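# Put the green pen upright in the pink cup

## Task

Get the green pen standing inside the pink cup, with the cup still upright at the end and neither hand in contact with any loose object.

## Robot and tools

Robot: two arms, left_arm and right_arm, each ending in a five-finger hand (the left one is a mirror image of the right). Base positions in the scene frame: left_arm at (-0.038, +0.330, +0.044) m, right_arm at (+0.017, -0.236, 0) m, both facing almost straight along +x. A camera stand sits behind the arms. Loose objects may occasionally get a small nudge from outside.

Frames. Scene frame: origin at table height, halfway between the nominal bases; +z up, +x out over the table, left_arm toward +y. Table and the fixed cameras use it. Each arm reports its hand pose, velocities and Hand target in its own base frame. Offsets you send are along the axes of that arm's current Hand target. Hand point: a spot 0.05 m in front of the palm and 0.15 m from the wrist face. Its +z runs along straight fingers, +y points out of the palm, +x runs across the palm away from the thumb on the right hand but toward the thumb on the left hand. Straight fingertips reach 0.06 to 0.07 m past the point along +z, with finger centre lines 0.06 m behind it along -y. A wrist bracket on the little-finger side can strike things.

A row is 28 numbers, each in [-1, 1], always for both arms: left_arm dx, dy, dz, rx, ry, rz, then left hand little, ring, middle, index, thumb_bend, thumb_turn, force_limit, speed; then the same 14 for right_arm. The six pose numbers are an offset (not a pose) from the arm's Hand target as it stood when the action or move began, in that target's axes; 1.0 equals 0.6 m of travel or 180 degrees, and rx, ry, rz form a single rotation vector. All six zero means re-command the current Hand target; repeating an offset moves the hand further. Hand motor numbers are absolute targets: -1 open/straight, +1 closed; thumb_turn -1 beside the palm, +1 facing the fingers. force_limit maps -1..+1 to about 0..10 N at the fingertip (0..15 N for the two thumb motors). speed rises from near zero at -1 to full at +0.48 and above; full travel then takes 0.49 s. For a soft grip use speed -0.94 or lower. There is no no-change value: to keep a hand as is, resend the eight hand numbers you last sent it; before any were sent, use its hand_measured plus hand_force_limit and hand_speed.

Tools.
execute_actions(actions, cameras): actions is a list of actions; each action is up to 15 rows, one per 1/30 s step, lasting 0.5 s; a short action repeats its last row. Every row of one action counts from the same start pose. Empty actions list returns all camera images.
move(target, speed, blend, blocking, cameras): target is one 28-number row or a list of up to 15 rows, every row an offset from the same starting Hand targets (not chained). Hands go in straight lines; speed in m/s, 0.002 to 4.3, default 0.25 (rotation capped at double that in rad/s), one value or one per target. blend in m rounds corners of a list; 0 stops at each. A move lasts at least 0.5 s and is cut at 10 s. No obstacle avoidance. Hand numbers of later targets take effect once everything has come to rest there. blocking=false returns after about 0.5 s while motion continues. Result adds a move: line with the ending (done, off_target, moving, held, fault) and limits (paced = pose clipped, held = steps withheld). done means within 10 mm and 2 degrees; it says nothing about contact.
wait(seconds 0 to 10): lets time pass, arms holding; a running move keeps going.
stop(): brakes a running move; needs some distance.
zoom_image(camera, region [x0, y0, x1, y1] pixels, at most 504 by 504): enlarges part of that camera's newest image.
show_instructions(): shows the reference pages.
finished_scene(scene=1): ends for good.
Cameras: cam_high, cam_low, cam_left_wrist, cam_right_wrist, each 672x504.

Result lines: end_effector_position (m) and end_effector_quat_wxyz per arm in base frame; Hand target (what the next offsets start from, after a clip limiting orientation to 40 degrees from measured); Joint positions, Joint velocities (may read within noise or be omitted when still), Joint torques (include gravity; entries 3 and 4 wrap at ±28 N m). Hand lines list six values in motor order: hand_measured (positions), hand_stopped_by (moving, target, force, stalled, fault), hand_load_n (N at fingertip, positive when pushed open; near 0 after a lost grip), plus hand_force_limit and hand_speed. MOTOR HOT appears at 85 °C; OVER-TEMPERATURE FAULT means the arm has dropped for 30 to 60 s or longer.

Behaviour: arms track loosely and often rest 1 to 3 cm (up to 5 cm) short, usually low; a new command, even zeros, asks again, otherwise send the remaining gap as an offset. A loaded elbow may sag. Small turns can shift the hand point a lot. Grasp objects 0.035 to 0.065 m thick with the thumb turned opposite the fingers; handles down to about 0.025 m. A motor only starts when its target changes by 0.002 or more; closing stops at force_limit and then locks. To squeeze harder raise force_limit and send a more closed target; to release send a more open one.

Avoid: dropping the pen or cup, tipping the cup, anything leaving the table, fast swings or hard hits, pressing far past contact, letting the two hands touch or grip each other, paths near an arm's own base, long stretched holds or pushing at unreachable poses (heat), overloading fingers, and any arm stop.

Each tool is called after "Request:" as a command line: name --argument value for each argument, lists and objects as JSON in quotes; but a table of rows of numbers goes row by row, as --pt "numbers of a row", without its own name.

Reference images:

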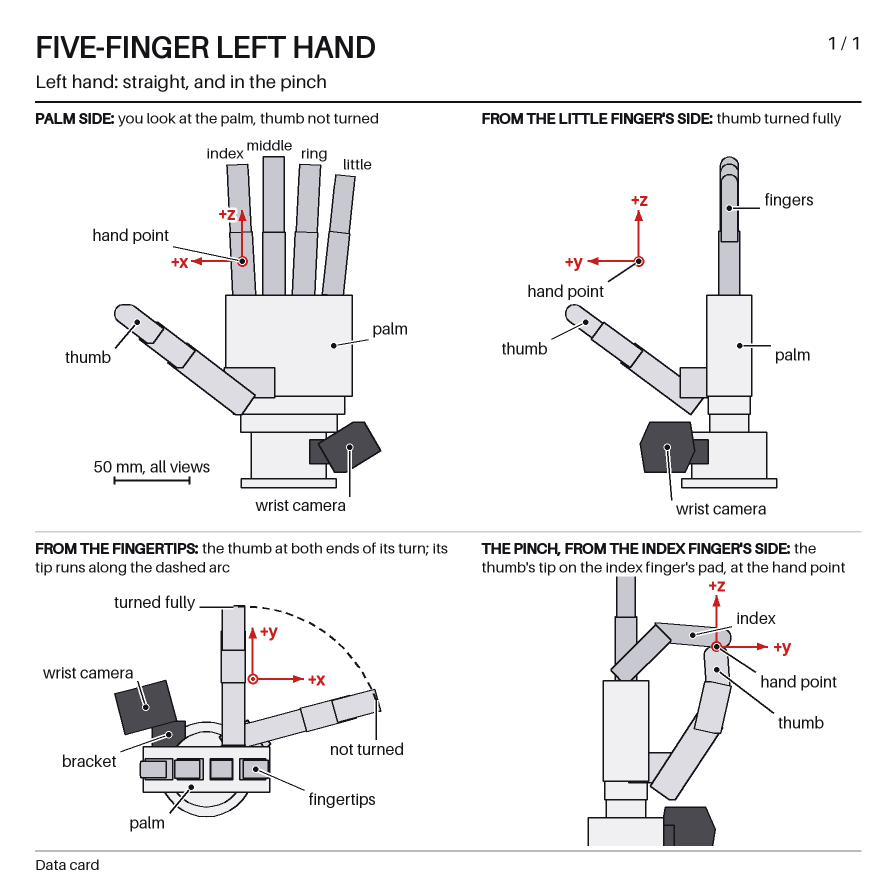

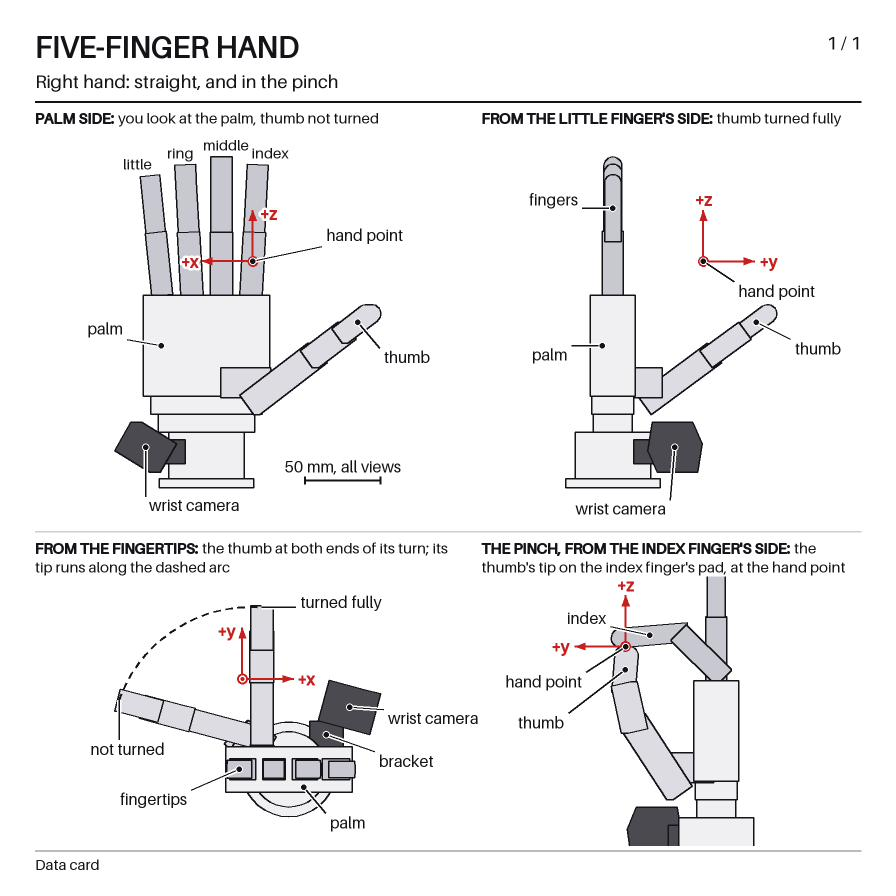

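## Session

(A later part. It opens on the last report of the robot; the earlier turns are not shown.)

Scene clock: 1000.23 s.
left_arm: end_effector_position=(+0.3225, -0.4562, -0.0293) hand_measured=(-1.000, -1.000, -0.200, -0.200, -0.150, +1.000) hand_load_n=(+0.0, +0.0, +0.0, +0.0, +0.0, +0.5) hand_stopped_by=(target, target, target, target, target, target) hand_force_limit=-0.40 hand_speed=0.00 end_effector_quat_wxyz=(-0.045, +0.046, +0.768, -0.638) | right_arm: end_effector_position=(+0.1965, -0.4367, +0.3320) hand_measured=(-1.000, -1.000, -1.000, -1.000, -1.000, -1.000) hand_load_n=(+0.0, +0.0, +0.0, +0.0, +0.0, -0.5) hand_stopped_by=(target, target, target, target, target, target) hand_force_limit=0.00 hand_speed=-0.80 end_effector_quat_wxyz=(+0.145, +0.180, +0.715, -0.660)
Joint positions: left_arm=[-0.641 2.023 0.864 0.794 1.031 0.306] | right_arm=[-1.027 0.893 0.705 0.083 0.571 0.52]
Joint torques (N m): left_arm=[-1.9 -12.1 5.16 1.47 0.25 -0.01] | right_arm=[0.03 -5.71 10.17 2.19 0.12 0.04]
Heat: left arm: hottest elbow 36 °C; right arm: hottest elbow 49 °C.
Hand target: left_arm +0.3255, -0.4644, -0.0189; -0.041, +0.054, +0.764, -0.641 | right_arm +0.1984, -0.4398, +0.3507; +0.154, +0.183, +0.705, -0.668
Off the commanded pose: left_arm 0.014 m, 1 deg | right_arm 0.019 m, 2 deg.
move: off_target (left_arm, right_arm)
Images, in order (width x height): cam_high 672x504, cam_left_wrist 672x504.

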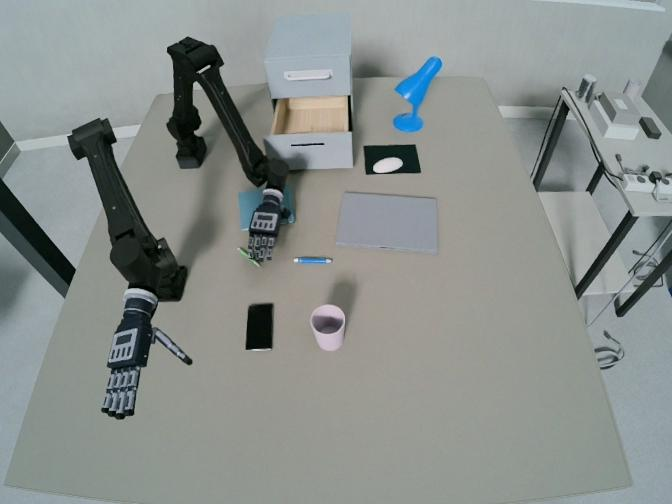

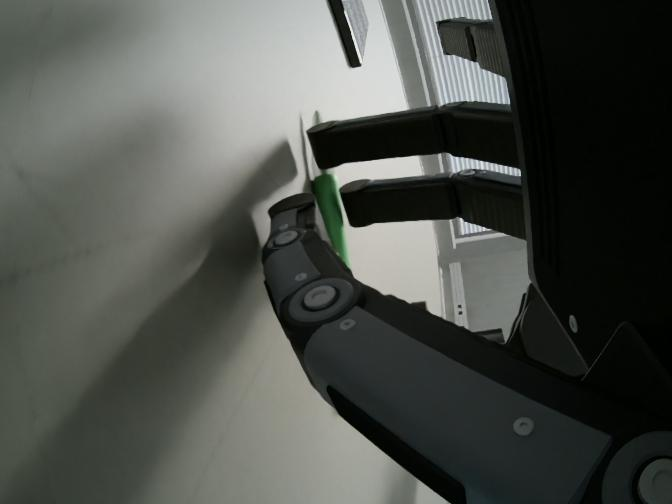

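Request:
move --pt "0 -0.0492 -0.0087 0 0 0 -1 -1 -0.2 -0.2 -0.15 1 -0.4 0 0 0 0 0 0 0 -1 -1 -1 -1 -1 -1 0 -0.8" --pt "0.0413 -0.0622 0.0652 0 0 0 -0.1 -0.1 -0.1 -0.1 0.6 1 -0.4 0.3 0 0 0 0 0 0 -1 -1 -1 -1 -1 -1 0 -0.8" --pt "0.0418 0.0148 0.0787 0 0 0 -0.1 -0.1 -0.1 -0.1 0.6 1 -0.4 0.3 0 0 0 0 0 0 -1 -1 -1 -1 -1 -1 0 -0.8" --cameras '["cam_left_wrist","cam_high"]' --speed 0.12

Request:
zoom_image --camera "cam_high" --region '[200, 180, 320, 290]'

Scene clock: 1062.73 s.
left_arm: end_effector_position=(+0.2890, -0.4989, -0.0317) hand_measured=(-0.100, -0.100, -0.100, -0.100, +0.600, +1.000) hand_load_n=(+0.0, +0.0, +0.0, +0.0, +0.0, +0.0) hand_stopped_by=(target, target, target, target, target, target) hand_force_limit=-0.40 hand_speed=0.30 end_effector_quat_wxyz=(-0.043, +0.054, +0.766, -0.639) | right_arm: end_effector_position=(+0.1965, -0.4367, +0.3320) hand_measured=(-1.000, -1.000, -1.000, -1.000, -1.000, -1.000) hand_load_n=(+0.0, +0.0, +0.0, +0.0, +0.0, +0.0) hand_stopped_by=(target, target, target, target, target, target) hand_force_limit=0.00 hand_speed=-0.80 end_effector_quat_wxyz=(+0.145, +0.180, +0.715, -0.660)
Joint positions: left_arm=[-0.755 2.043 0.869 0.869 0.931 0.249] | right_arm=[-1.027 0.893 0.705 0.083 0.571 0.52]
Joint torques (N m): left_arm=[-1.26 -9.05 5.68 2.45 0.07 0.02] | right_arm=[0.21 -5.48 10.11 2.22 0.1 0.05]
Heat: left arm: hottest elbow 36 °C; right arm: hottest elbow 49 °C.
Hand target: left_arm +0.2947, -0.5056, -0.0360; -0.041, +0.054, +0.764, -0.641 | right_arm +0.1984, -0.4398, +0.3507; +0.154, +0.183, +0.705, -0.668
Off the commanded pose: left_arm 0.010 m, 0 deg | right_arm 0.019 m, 2 deg.
move: off_target (right_arm); target 2's new numbers were sent with left_arm's hand 0.012 m and 1 deg from that target
Images, in order (width x height): cam_high 672x504, cam_left_wrist 672x504.

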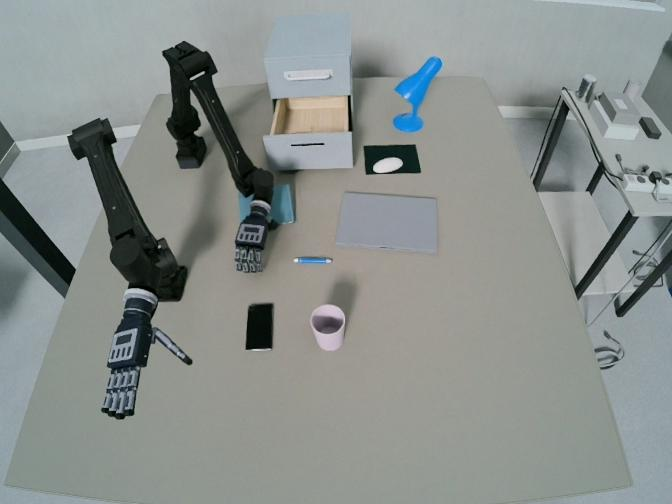

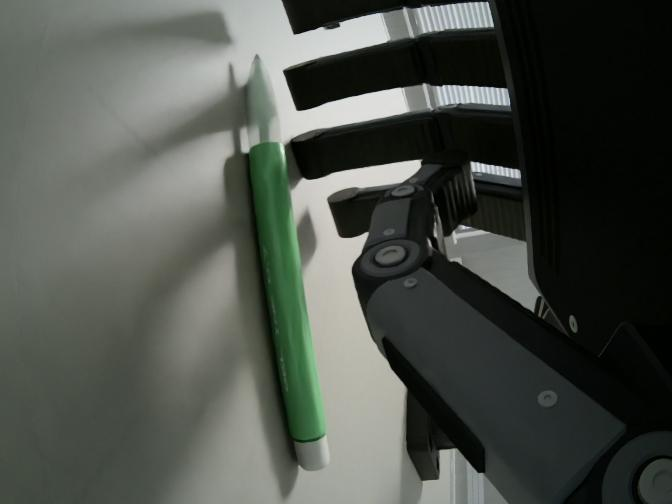

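Scaled by 4.200.

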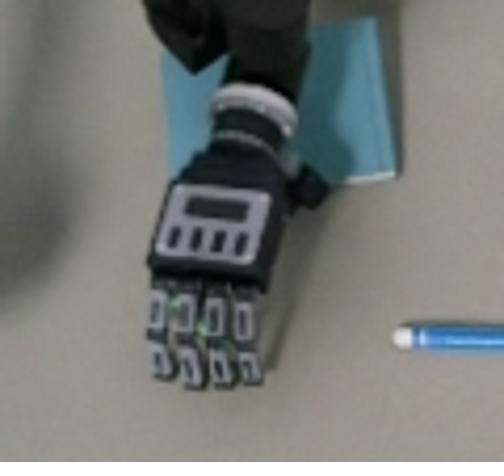

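Request:
move --target '[0,0.0115,0.002,0,0,-0.028,-0.1,-0.1,-0.1,-0.1,0.6,1,-0.4,0.3,0,0,0,0,0,0,-1,-1,-1,-1,-1,-1,0,-0.8]' --cameras '["cam_left_wrist"]' --speed 0.05

Scene clock: 1121.47 s.
left_arm: end_effector_position=(+0.2898, -0.5046, -0.0310) hand_measured=(-0.100, -0.100, -0.100, -0.100, +0.600, +1.000) hand_load_n=(+0.0, +0.0, -0.5, +0.0, +0.0, +0.0) hand_stopped_by=(target, target, target, target, target, target) hand_force_limit=-0.40 hand_speed=0.30 end_effector_quat_wxyz=(-0.066, +0.028, +0.763, -0.642) | right_arm: end_effector_position=(+0.1965, -0.4367, +0.3320) hand_measured=(-1.000, -1.000, -1.000, -1.000, -1.000, -1.000) hand_load_n=(+0.0, +0.0, +0.0, +0.0, +0.0, +0.0) hand_stopped_by=(target, target, target, target, target, target) hand_force_limit=0.00 hand_speed=-0.80 end_effector_quat_wxyz=(+0.145, +0.180, +0.715, -0.660)
Joint positions: left_arm=[-0.755 2.064 0.891 0.888 0.935 0.166] | right_arm=[-1.027 0.893 0.705 0.083 0.571 0.52]
Joint torques (N m): left_arm=[-0.73 -9.11 5.14 1.96 0.23 -0.04] | right_arm=[0.62 -5.25 10.29 2.18 0.11 0.04]
Heat: left arm: hottest elbow 36 °C; right arm: hottest elbow 49 °C.
Hand target: left_arm +0.2947, -0.5056, -0.0430; -0.069, +0.020, +0.766, -0.639 | right_arm +0.1984, -0.4398, +0.3507; +0.154, +0.183, +0.705, -0.668
Off the commanded pose: left_arm 0.013 m, 1 deg | right_arm 0.019 m, 2 deg.
move: off_target (left_arm, right_arm)
Images, in order (width x height): cam_left_wrist 672x504.

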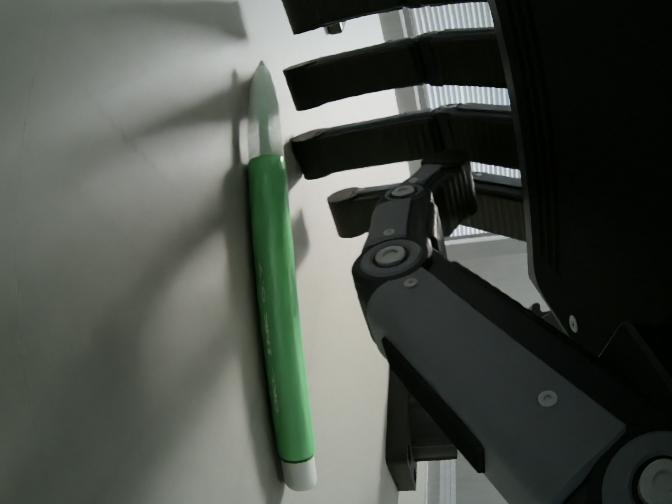

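Request:
wait --seconds 0.1 --cameras '["cam_high","cam_low"]'

Request:
zoom_image --camera "cam_low" --region '[320, 220, 440, 300]'

Request:
zoom_image --camera "cam_high" --region '[210, 170, 320, 290]'

Scene clock: 1134.63 s.
left_arm: end_effector_position=(+0.2898, -0.5046, -0.0310) hand_measured=(-0.100, -0.100, -0.100, -0.100, +0.600, +1.000) hand_load_n=(+0.0, -0.5, -0.5, +0.0, +0.0, +0.0) hand_stopped_by=(target, target, target, target, target, target) hand_force_limit=-0.40 hand_speed=0.30 end_effector_quat_wxyz=(-0.066, +0.028, +0.763, -0.642) | right_arm: end_effector_position=(+0.1965, -0.4367, +0.3320) hand_measured=(-1.000, -1.000, -1.000, -1.000, -1.000, -1.000) hand_load_n=(+0.0, +0.0, +0.0, +0.0, +0.0, -0.5) hand_stopped_by=(target, target, target, target, target, target) hand_force_limit=0.00 hand_speed=-0.80 end_effector_quat_wxyz=(+0.145, +0.180, +0.715, -0.660)
Joint positions: left_arm=[-0.755 2.064 0.891 0.888 0.935 0.165] | right_arm=[-1.027 0.893 0.705 0.083 0.571 0.52]
Joint torques (N m): left_arm=[-0.73 -9.05 5.18 2.09 0.23 0.03] | right_arm=[-0.03 -5.54 10.19 2.24 0.11 0.01]
Heat: left arm: hottest elbow 36 °C; right arm: hottest elbow 49 °C.
Hand target: left_arm +0.2947, -0.5056, -0.0430; -0.069, +0.020, +0.766, -0.639 | right_arm +0.1984, -0.4398, +0.3507; +0.154, +0.183, +0.705, -0.668
Off the commanded pose: left_arm 0.013 m, 1 deg | right_arm 0.019 m, 2 deg.
wait: 0.10 s; at rest from the start
Images, in order (width x height): cam_high 672x504, cam_low 672x504.

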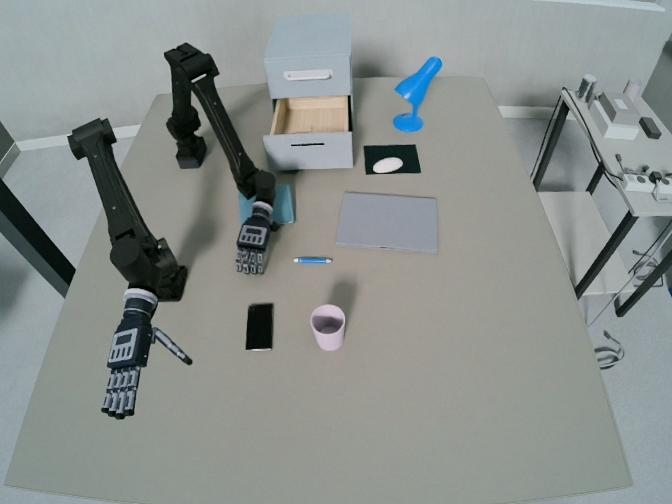

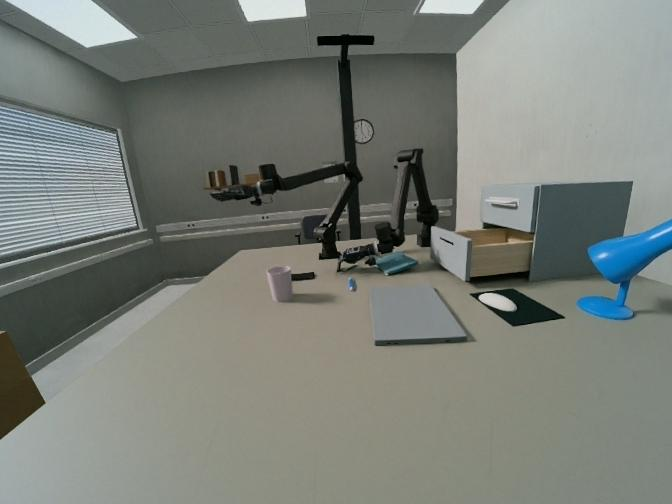

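Scaled by 4.200.

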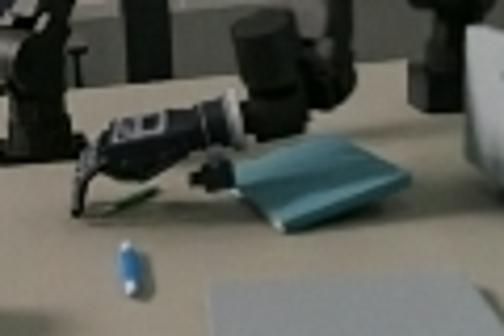

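Scaled by 4.200.

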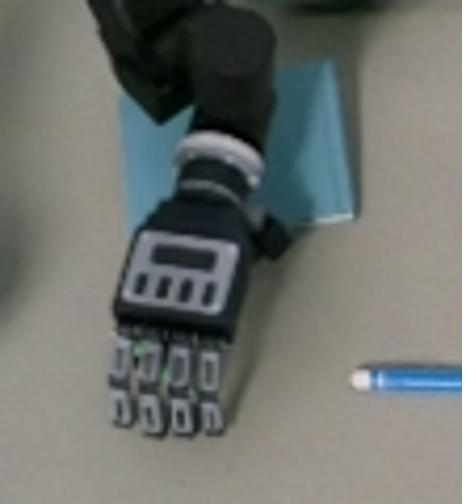

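Request:
move --pt "0.0067 -0.0818 -0.0145 -0.04 0 0 0.1 0.1 0.1 0.1 0.6 1 -0.4 0.3 0 0 0 0 0 0 -1 -1 -1 -1 -1 -1 0 -0.8" --pt "0.0038 -0.0472 -0.2115 -0.0833 0 0 0.1 0.1 0.1 0.1 0.6 1 -0.4 0.3 0 0 0 0 0 0 -1 -1 -1 -1 -1 -1 0 -0.8" --pt "-0.0012 0.0133 -0.2008 -0.0833 0 0 0.1 0.1 0.1 0.1 0.6 1 -0.4 0.3 0 0 0 0 0 0 -1 -1 -1 -1 -1 -1 0 -0.8" --cameras '["cam_left_wrist","cam_high","cam_low"]' --speed 0.12 --blend '[0.02,0,0]'

Request:
zoom_image --camera "cam_high" --region '[200, 170, 320, 290]'

Request:
zoom_image --camera "cam_low" --region '[320, 220, 440, 300]'

Scene clock: 1248.40 s.
left_arm: end_effector_position=(+0.3082, -0.3882, -0.0227) hand_measured=(+0.100, +0.100, +0.004, +0.100, +0.600, +1.000) hand_load_n=(+0.0, +0.0, +0.0, +0.0, +0.0, +0.0) hand_stopped_by=(target, target, force, target, target, target) hand_force_limit=-0.40 hand_speed=0.30 end_effector_quat_wxyz=(-0.068, +0.030, +0.842, -0.535) | right_arm: end_effector_position=(+0.1965, -0.4367, +0.3320) hand_measured=(-1.000, -1.000, -1.000, -1.000, -1.000, -1.000) hand_load_n=(+0.0, +0.0, +0.0, +0.0, +0.0, -0.5) hand_stopped_by=(target, target, target, target, target, target) hand_force_limit=0.00 hand_speed=-0.80 end_effector_quat_wxyz=(+0.145, +0.180, +0.715, -0.660)
Joint positions: left_arm=[-0.583 1.812 0.837 0.128 0.977 0.661] | right_arm=[-1.027 0.893 0.705 0.083 0.571 0.52]
Joint torques (N m): left_arm=[-0.85 -8.53 4.79 2.19 0.54 0.1] | right_arm=[0.67 -5.3 10.21 2.17 0.13 0.02]
Heat: left arm: hottest elbow 36 °C; right arm: hottest elbow 50 °C.
Hand target: left_arm +0.3109, -0.3866, -0.0299; -0.065, +0.029, +0.843, -0.534 | right_arm +0.1984, -0.4398, +0.3507; +0.154, +0.183, +0.705, -0.668
Off the commanded pose: left_arm 0.008 m, 0 deg | right_arm 0.019 m, 2 deg.
move: off_target (right_arm)
Images, in order (width x height): cam_high 672x504, cam_low 672x504, cam_left_wrist 672x504.

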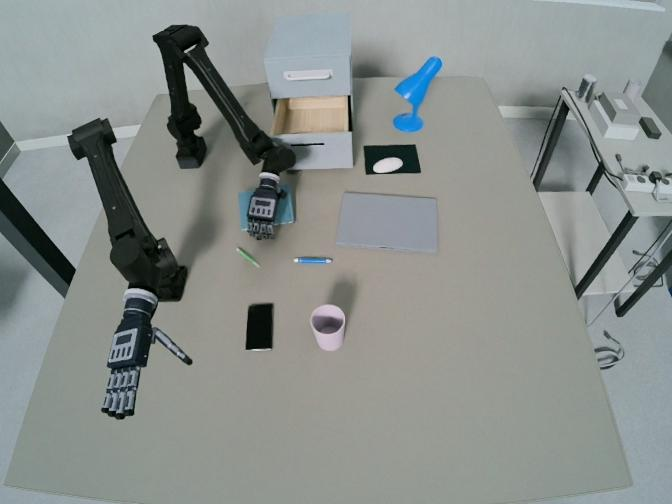

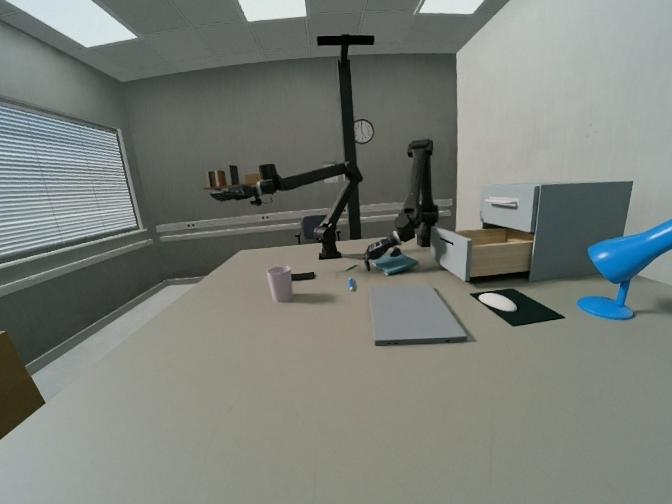

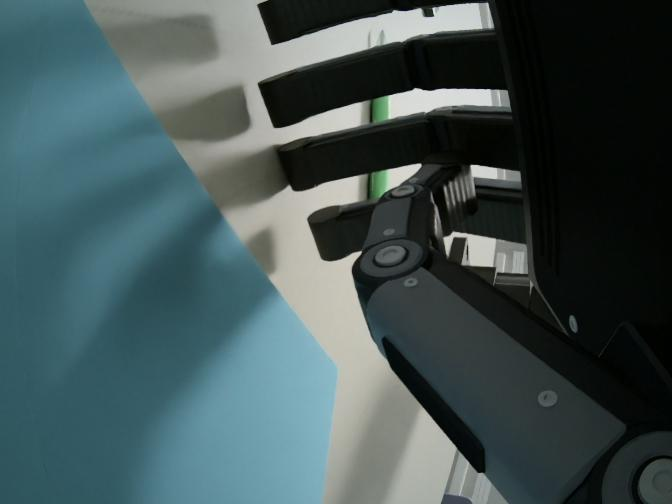

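Scaled by 4.200.

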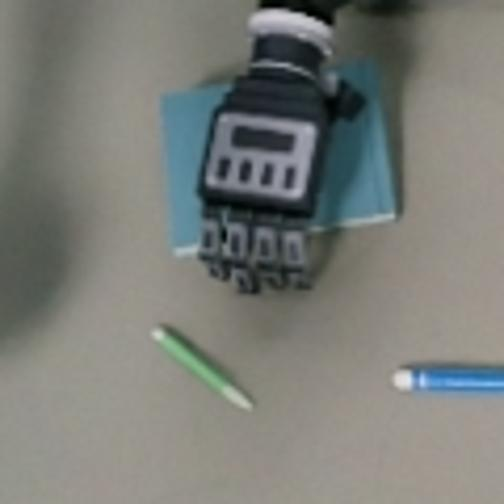

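Scaled by 4.200.

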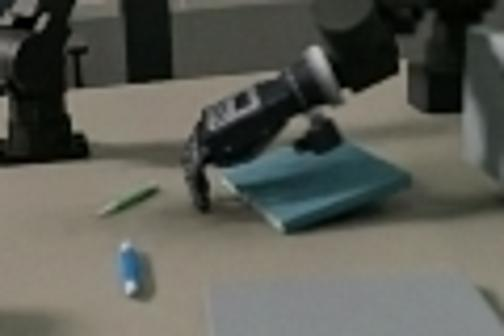

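Request:
move --pt "0.044 0.0125 0.0052 0 0 0 0.11 0.11 0.11 0.11 0.6 1 -0.4 -0.6 0 0 0 0 0 0 -1 -1 -1 -1 -1 -1 0 -0.8" --pt "0.047 -0.079 0.2016 0 0 0 0.11 0.11 0.11 0.11 0.6 1 -0.4 -0.6 0 0 0 0 0 0 -1 -1 -1 -1 -1 -1 0 -0.8" --cameras '["cam_left_wrist","cam_high","cam_low"]' --speed 0.08

Request:
zoom_image --camera "cam_high" --region '[200, 190, 320, 310]'

Request:
zoom_image --camera "cam_low" --region '[300, 220, 420, 300]'

Scene clock: 1286.40 s.
left_arm: end_effector_position=(+0.2693, -0.5037, -0.0241) hand_measured=(+0.110, +0.110, +0.110, +0.110, +0.600, +1.000) hand_load_n=(+0.0, +0.0, -3.0, +0.0, +0.0, +0.0) hand_stopped_by=(target, target, target, target, target, target) hand_force_limit=-0.40 hand_speed=-0.60 end_effector_quat_wxyz=(-0.060, +0.029, +0.840, -0.538) | right_arm: end_effector_position=(+0.1965, -0.4367, +0.3320) hand_measured=(-1.000, -1.000, -1.000, -1.000, -1.000, -1.000) hand_load_n=(+0.0, +0.0, +0.0, +0.0, +0.0, +0.0) hand_stopped_by=(target, target, target, target, target, target) hand_force_limit=0.00 hand_speed=-0.80 end_effector_quat_wxyz=(+0.145, +0.180, +0.715, -0.660)
Joint positions: left_arm=[-0.83 1.899 0.928 0.347 0.783 0.394] | right_arm=[-1.027 0.893 0.705 0.083 0.571 0.52]
Joint torques (N m): left_arm=[-2.67 -8.76 6.5 2.06 0.19 -0.02] | right_arm=[0.44 -5.25 10.24 2.19 0.11 0.01]
Heat: left arm: hottest elbow 35 °C; right arm: hottest elbow 50 °C.
Hand target: left_arm +0.2670, -0.5120, -0.0357; -0.065, +0.029, +0.843, -0.534 | right_arm +0.1984, -0.4398, +0.3507; +0.154, +0.183, +0.705, -0.668
Off the commanded pose: left_arm 0.014 m, 1 deg | right_arm 0.019 m, 2 deg.
move: off_target (left_arm, right_arm)
Images, in order (width x height): cam_high 672x504, cam_low 672x504, cam_left_wrist 672x504.

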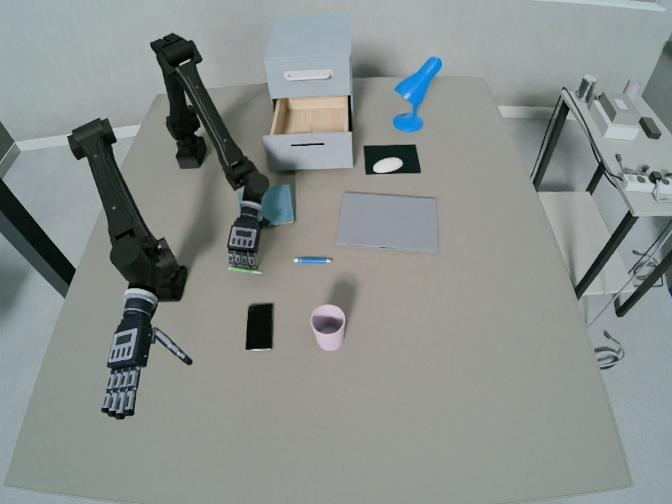

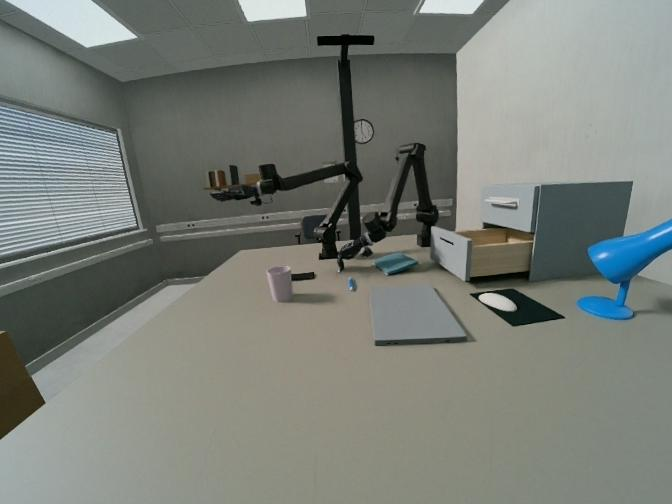

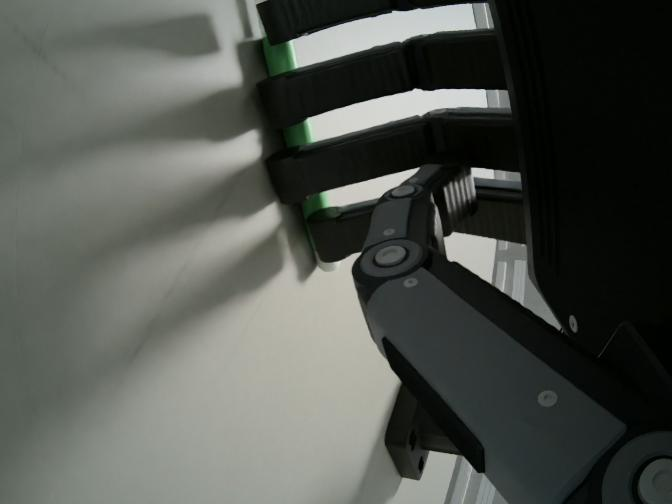

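Scaled by 4.200.

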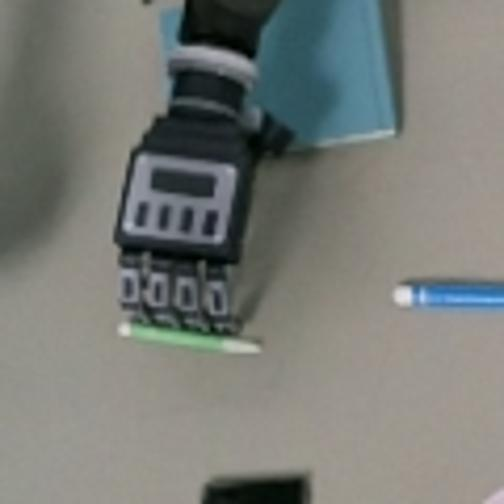

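Scaled by 4.200.

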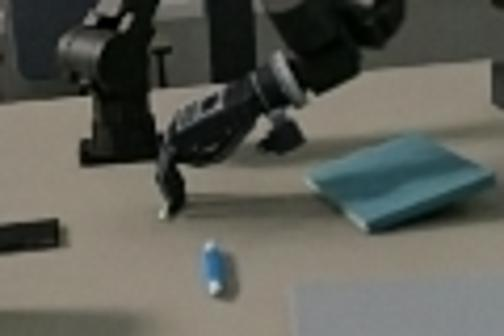

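Request:
move --pt "0.0047 -0.0527 -0.0247 0 0 0 0.11 0.11 0.11 0.11 0.6 1 -0.4 -0.2 0 0 0 0 0 0 -1 -1 -1 -1 -1 -1 0 -0.8" --pt "-0.078 -0.0753 0.0082 0 0 0 -0.3 -0.3 -0.02 -0.02 0.6 1 -0.4 -0.2 0 0 0 0 0 0 -1 -1 -1 -1 -1 -1 0 -0.8" --pt "-0.0827 -0.0227 0.0328 0 0 0 -0.3 -0.3 -0.02 -0.02 0.6 1 -0.4 -0.2 0 0 0 0 0 0 -1 -1 -1 -1 -1 -1 0 -0.8" --cameras '["cam_left_wrist","cam_high","cam_low"]' --speed 0.1

Request:
zoom_image --camera "cam_high" --region '[200, 190, 320, 310]'

Request:
zoom_image --camera "cam_low" --region '[300, 220, 420, 300]'

Scene clock: 1322.03 s.
left_arm: end_effector_position=(+0.3028, -0.5378, -0.0227) hand_measured=(-0.300, -0.300, -0.020, -0.020, +0.600, +1.000) hand_load_n=(+0.0, +0.0, -2.0, +0.0, +0.0, +0.0) hand_stopped_by=(target, target, target, target, target, target) hand_force_limit=-0.40 hand_speed=-0.20 end_effector_quat_wxyz=(-0.071, +0.032, +0.841, -0.536) | right_arm: end_effector_position=(+0.1965, -0.4367, +0.3320) hand_measured=(-1.000, -1.000, -1.000, -1.000, -1.000, -1.000) hand_load_n=(+0.0, +0.0, +0.0, +0.0, +0.0, +0.0) hand_stopped_by=(target, target, target, target, target, target) hand_force_limit=0.00 hand_speed=-0.80 end_effector_quat_wxyz=(+0.145, +0.180, +0.715, -0.660)
Joint positions: left_arm=[-0.823 1.982 1.095 0.242 0.807 0.403] | right_arm=[-1.027 0.893 0.705 0.083 0.571 0.52]
Joint torques (N m): left_arm=[-0.73 -9.35 7.28 2.07 0.15 0.14] | right_arm=[0.73 -5.3 10.14 2.24 0.13 0]
Heat: left arm: hottest elbow 36 °C; right arm: hottest elbow 50 °C.
Hand target: left_arm +0.3134, -0.5414, -0.0358; -0.065, +0.029, +0.843, -0.534 | right_arm +0.1984, -0.4398, +0.3507; +0.154, +0.183, +0.705, -0.668
Off the commanded pose: left_arm 0.017 m, 1 deg | right_arm 0.019 m, 2 deg.
move: off_target (left_arm, right_arm); target 2's new numbers were sent with left_arm's hand 0.015 m and 1 deg from that target
Images, in order (width x height): cam_high 672x504, cam_low 672x504, cam_left_wrist 672x504.

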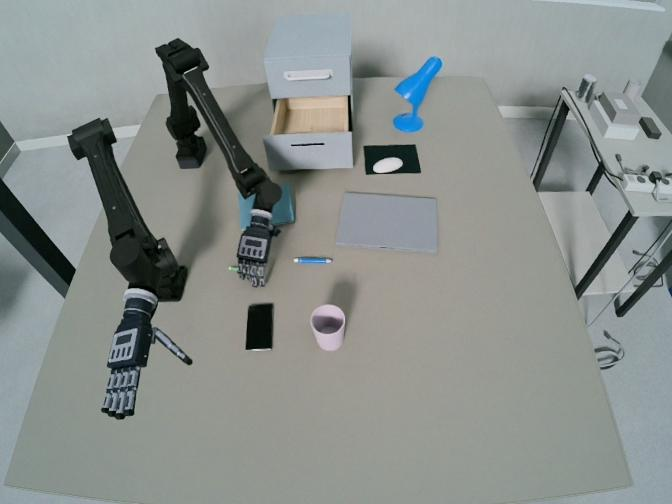

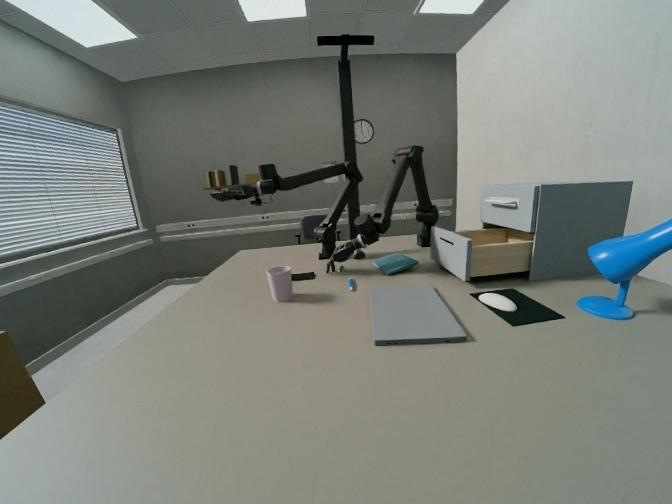

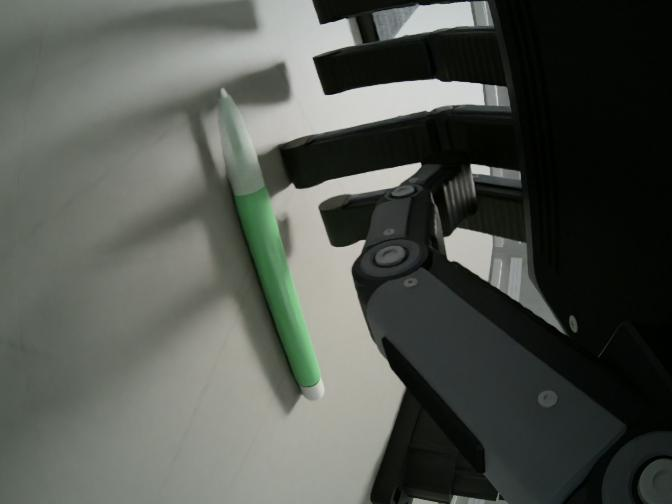

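Scaled by 4.200.

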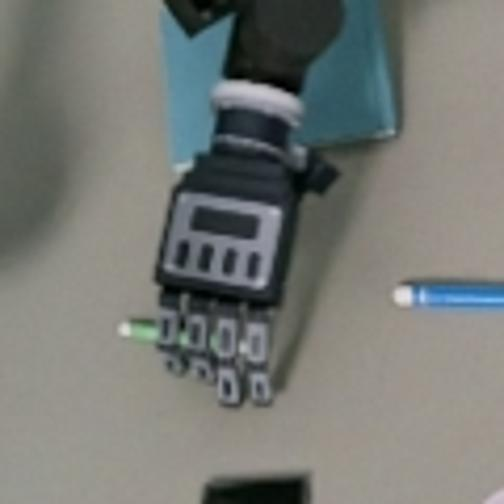

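Scaled by 4.200.

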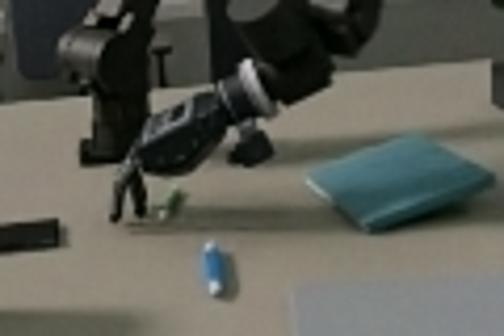

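Request:
move --pt "0.0027 -0.0302 -0.0142 0 0 0 -0.3 -0.3 -0.02 -0.02 0.6 1 -0.4 -0.2 0 0 0 0 0 0 -1 -1 -1 -1 -1 -1 0 -0.8" --pt "0.0022 -0.0162 -0.0443 0 0.02 0.0093 -0.3 -0.3 -0.02 -0.02 0.6 1 -0.4 -0.2 0 0 0 0 0 0 -1 -1 -1 -1 -1 -1 0 -0.8" --pt "-0.0005 0.014 -0.0302 0 0.02 0.0093 -0.3 -0.3 -0.02 -0.02 -0.45 1 -0.4 -0.2 0 0 0 0 0 0 -1 -1 -1 -1 -1 -1 0 -0.8" --cameras '["cam_left_wrist","cam_high"]' --speed 0.1

Request:
zoom_image --camera "cam_left_wrist" --region '[200, 90, 400, 330]'

Request:
zoom_image --camera "cam_high" --region '[200, 190, 320, 310]'

Scene clock: 1364.47 s.
left_arm: end_effector_position=(+0.3046, -0.5205, -0.0228) hand_measured=(-0.300, -0.300, -0.020, -0.020, -0.450, +1.000) hand_load_n=(+0.0, +0.0, -1.5, +0.0, +0.0, +0.0) hand_stopped_by=(target, target, target, target, target, target) hand_force_limit=-0.40 hand_speed=-0.20 end_effector_quat_wxyz=(-0.092, +0.060, +0.838, -0.535) | right_arm: end_effector_position=(+0.1965, -0.4367, +0.3320) hand_measured=(-1.000, -1.000, -1.000, -1.000, -1.000, -1.000) hand_load_n=(+0.0, +0.0, +0.0, +0.0, +0.0, +0.0) hand_stopped_by=(target, target, target, target, target, target) hand_force_limit=0.00 hand_speed=-0.80 end_effector_quat_wxyz=(+0.145, +0.180, +0.715, -0.660)
Joint positions: left_arm=[-0.789 1.98 1.103 0.164 0.892 0.494] | right_arm=[-1.027 0.893 0.705 0.083 0.571 0.52]
Joint torques (N m): left_arm=[0.15 -9.88 6.83 2.03 0.21 0.2] | right_arm=[0.21 -5.36 10.32 2.19 0.1 0.04]
Heat: left arm: hottest elbow 37 °C; right arm: hottest elbow 50 °C.
Hand target: left_arm +0.3161, -0.5215, -0.0358; -0.084, +0.058, +0.840, -0.533 | right_arm +0.1984, -0.4398, +0.3507; +0.154, +0.183, +0.705, -0.668
Off the commanded pose: left_arm 0.017 m, 1 deg | right_arm 0.019 m, 2 deg.
move: off_target (left_arm, right_arm); target 3's new numbers were sent with left_arm's hand 0.017 m and 1 deg from that target
Images, in order (width x height): cam_high 672x504, cam_left_wrist 672x504.

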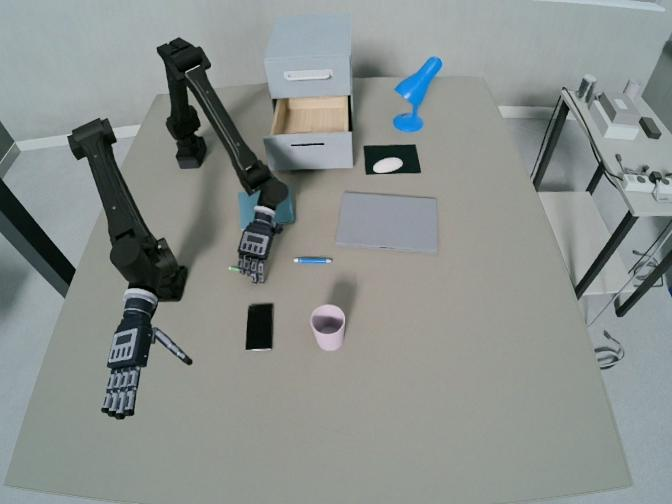

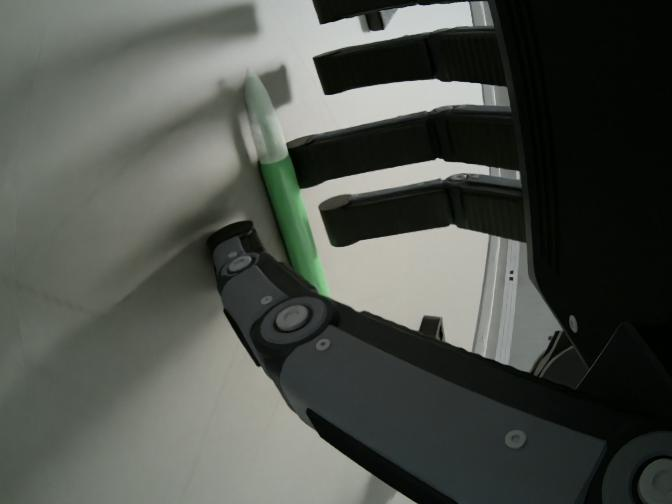

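Scaled by 2.100 from the camera's 672x504 image, which has a finer 960x720 frame.

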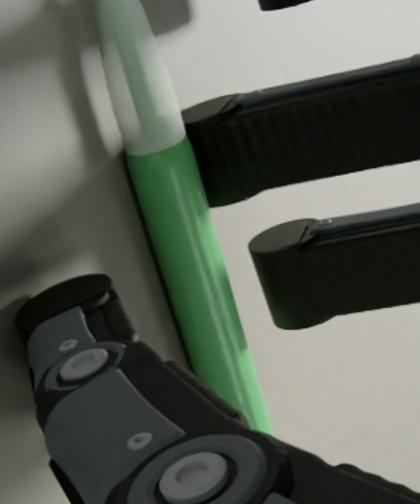

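Scaled by 4.200.

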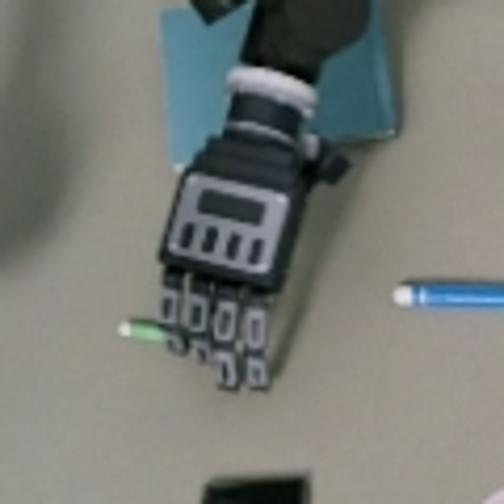

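Request:
move --target '[0,0.006,0.0028,0,0,0,-0.3,-0.3,0.1,0.1,-0.3,1,-0.4,-0.85,0,0,0,0,0,0,-1,-1,-1,-1,-1,-1,0,-0.8]' --cameras '["cam_left_wrist"]' --speed 0.05

Request:
zoom_image --camera "cam_left_wrist" --region '[200, 90, 400, 330]'

Scene clock: 1389.40 s.
left_arm: end_effector_position=(+0.3059, -0.5219, -0.0238) hand_measured=(-0.300, -0.300, +0.100, +0.100, -0.300, +1.000) hand_load_n=(+0.0, +0.0, -1.0, +0.0, +0.0, +0.0) hand_stopped_by=(target, target, target, target, target, target) hand_force_limit=-0.40 hand_speed=-0.85 end_effector_quat_wxyz=(-0.089, +0.062, +0.836, -0.538) | right_arm: end_effector_position=(+0.1965, -0.4367, +0.3320) hand_measured=(-1.000, -1.000, -1.000, -1.000, -1.000, -1.000) hand_load_n=(+0.0, +0.0, +0.0, +0.0, +0.0, -0.5) hand_stopped_by=(target, target, target, target, target, target) hand_force_limit=0.00 hand_speed=-0.80 end_effector_quat_wxyz=(+0.145, +0.180, +0.715, -0.660)
Joint positions: left_arm=[-0.789 1.985 1.103 0.178 0.893 0.494] | right_arm=[-1.027 0.893 0.705 0.083 0.571 0.52]
Joint torques (N m): left_arm=[-0.38 -9.58 6.75 1.87 0.2 0.17] | right_arm=[0.5 -5.42 10.1 2.33 0.11 0.01]
Heat: left arm: hottest elbow 37 °C; right arm: hottest elbow 50 °C.
Hand target: left_arm +0.3157, -0.5215, -0.0397; -0.084, +0.058, +0.840, -0.533 | right_arm +0.1984, -0.4398, +0.3507; +0.154, +0.183, +0.705, -0.668
Off the commanded pose: left_arm 0.019 m, 1 deg | right_arm 0.019 m, 2 deg.
move: off_target (left_arm, right_arm)
Images, in order (width x height): cam_left_wrist 672x504.

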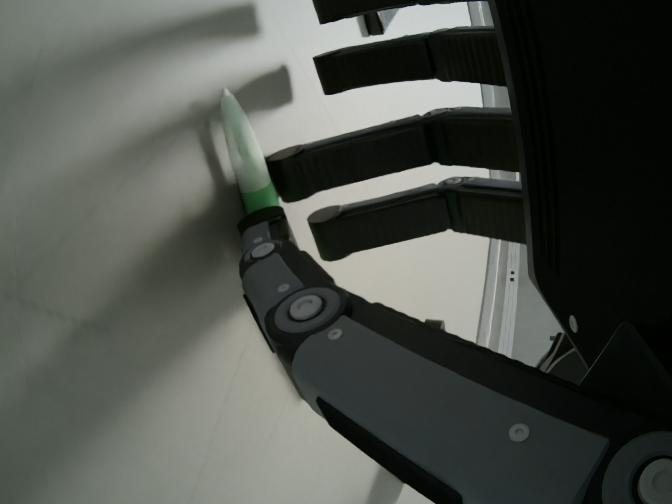

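Scaled by 2.100 from the camera's 672x504 image, which has a finer 960x720 frame.

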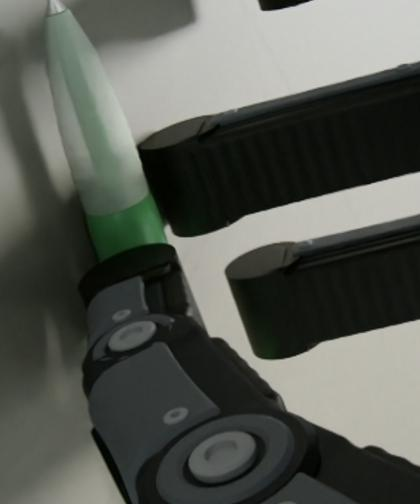

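Request:
wait --seconds 0.1 --cameras '["cam_low","cam_high","cam_left_wrist"]'

Request:
zoom_image --camera "cam_low" --region '[315, 245, 365, 285]'

Scene clock: 1416.90 s.
left_arm: end_effector_position=(+0.3059, -0.5219, -0.0238) hand_measured=(-0.300, -0.300, +0.100, +0.100, -0.300, +1.000) hand_load_n=(+0.0, +0.0, -0.5, +0.0, +0.0, +0.0) hand_stopped_by=(target, target, target, target, target, target) hand_force_limit=-0.40 hand_speed=-0.85 end_effector_quat_wxyz=(-0.089, +0.062, +0.836, -0.538) | right_arm: end_effector_position=(+0.1965, -0.4367, +0.3320) hand_measured=(-1.000, -1.000, -1.000, -1.000, -1.000, -1.000) hand_load_n=(+0.0, +0.0, -0.5, +0.0, +0.0, +0.0) hand_stopped_by=(target, target, target, target, target, target) hand_force_limit=0.00 hand_speed=-0.80 end_effector_quat_wxyz=(+0.145, +0.180, +0.715, -0.660)
Joint positions: left_arm=[-0.789 1.985 1.103 0.178 0.893 0.494] | right_arm=[-1.027 0.893 0.705 0.083 0.571 0.52]
Joint torques (N m): left_arm=[-0.03 -9.64 6.69 2.06 0.2 0.15] | right_arm=[0.5 -5.36 10.26 2.33 0.11 0.03]
Heat: left arm: hottest elbow 37 °C; right arm: hottest elbow 50 °C.
Hand target: left_arm +0.3157, -0.5215, -0.0397; -0.084, +0.058, +0.840, -0.533 | right_arm +0.1984, -0.4398, +0.3507; +0.154, +0.183, +0.705, -0.668
Off the commanded pose: left_arm 0.019 m, 1 deg | right_arm 0.019 m, 2 deg.
wait: 0.10 s; at rest from the start
Images, in order (width x height): cam_high 672x504, cam_low 672x504, cam_left_wrist 672x504.

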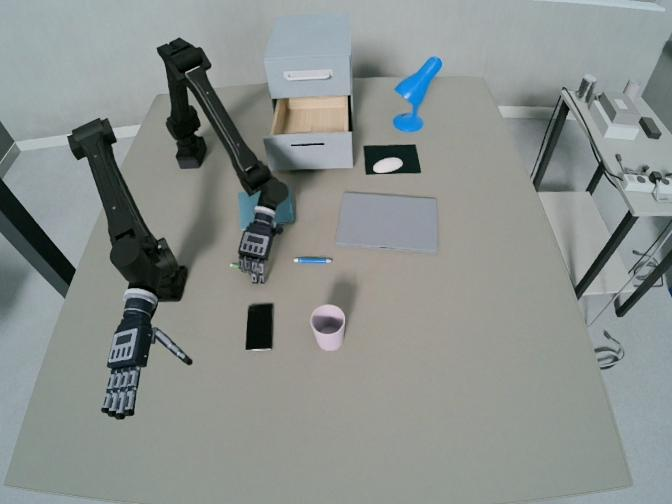

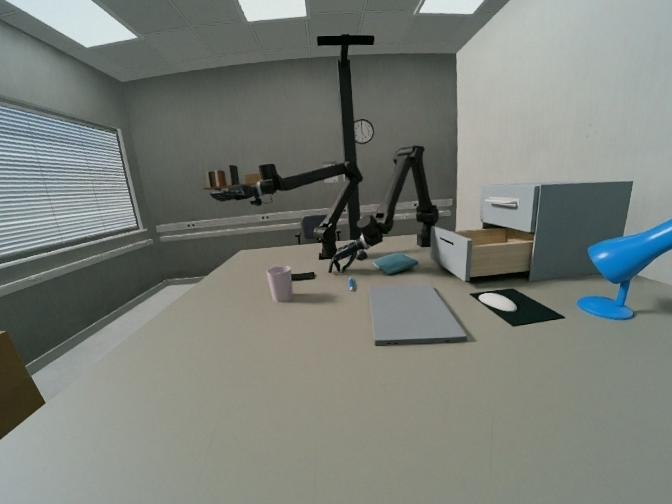

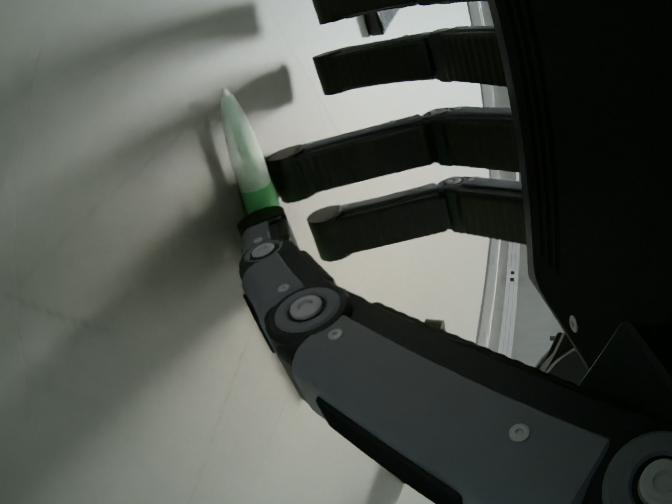

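Scaled by 10.080.

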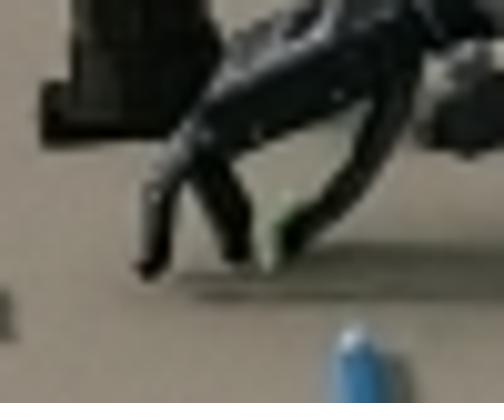

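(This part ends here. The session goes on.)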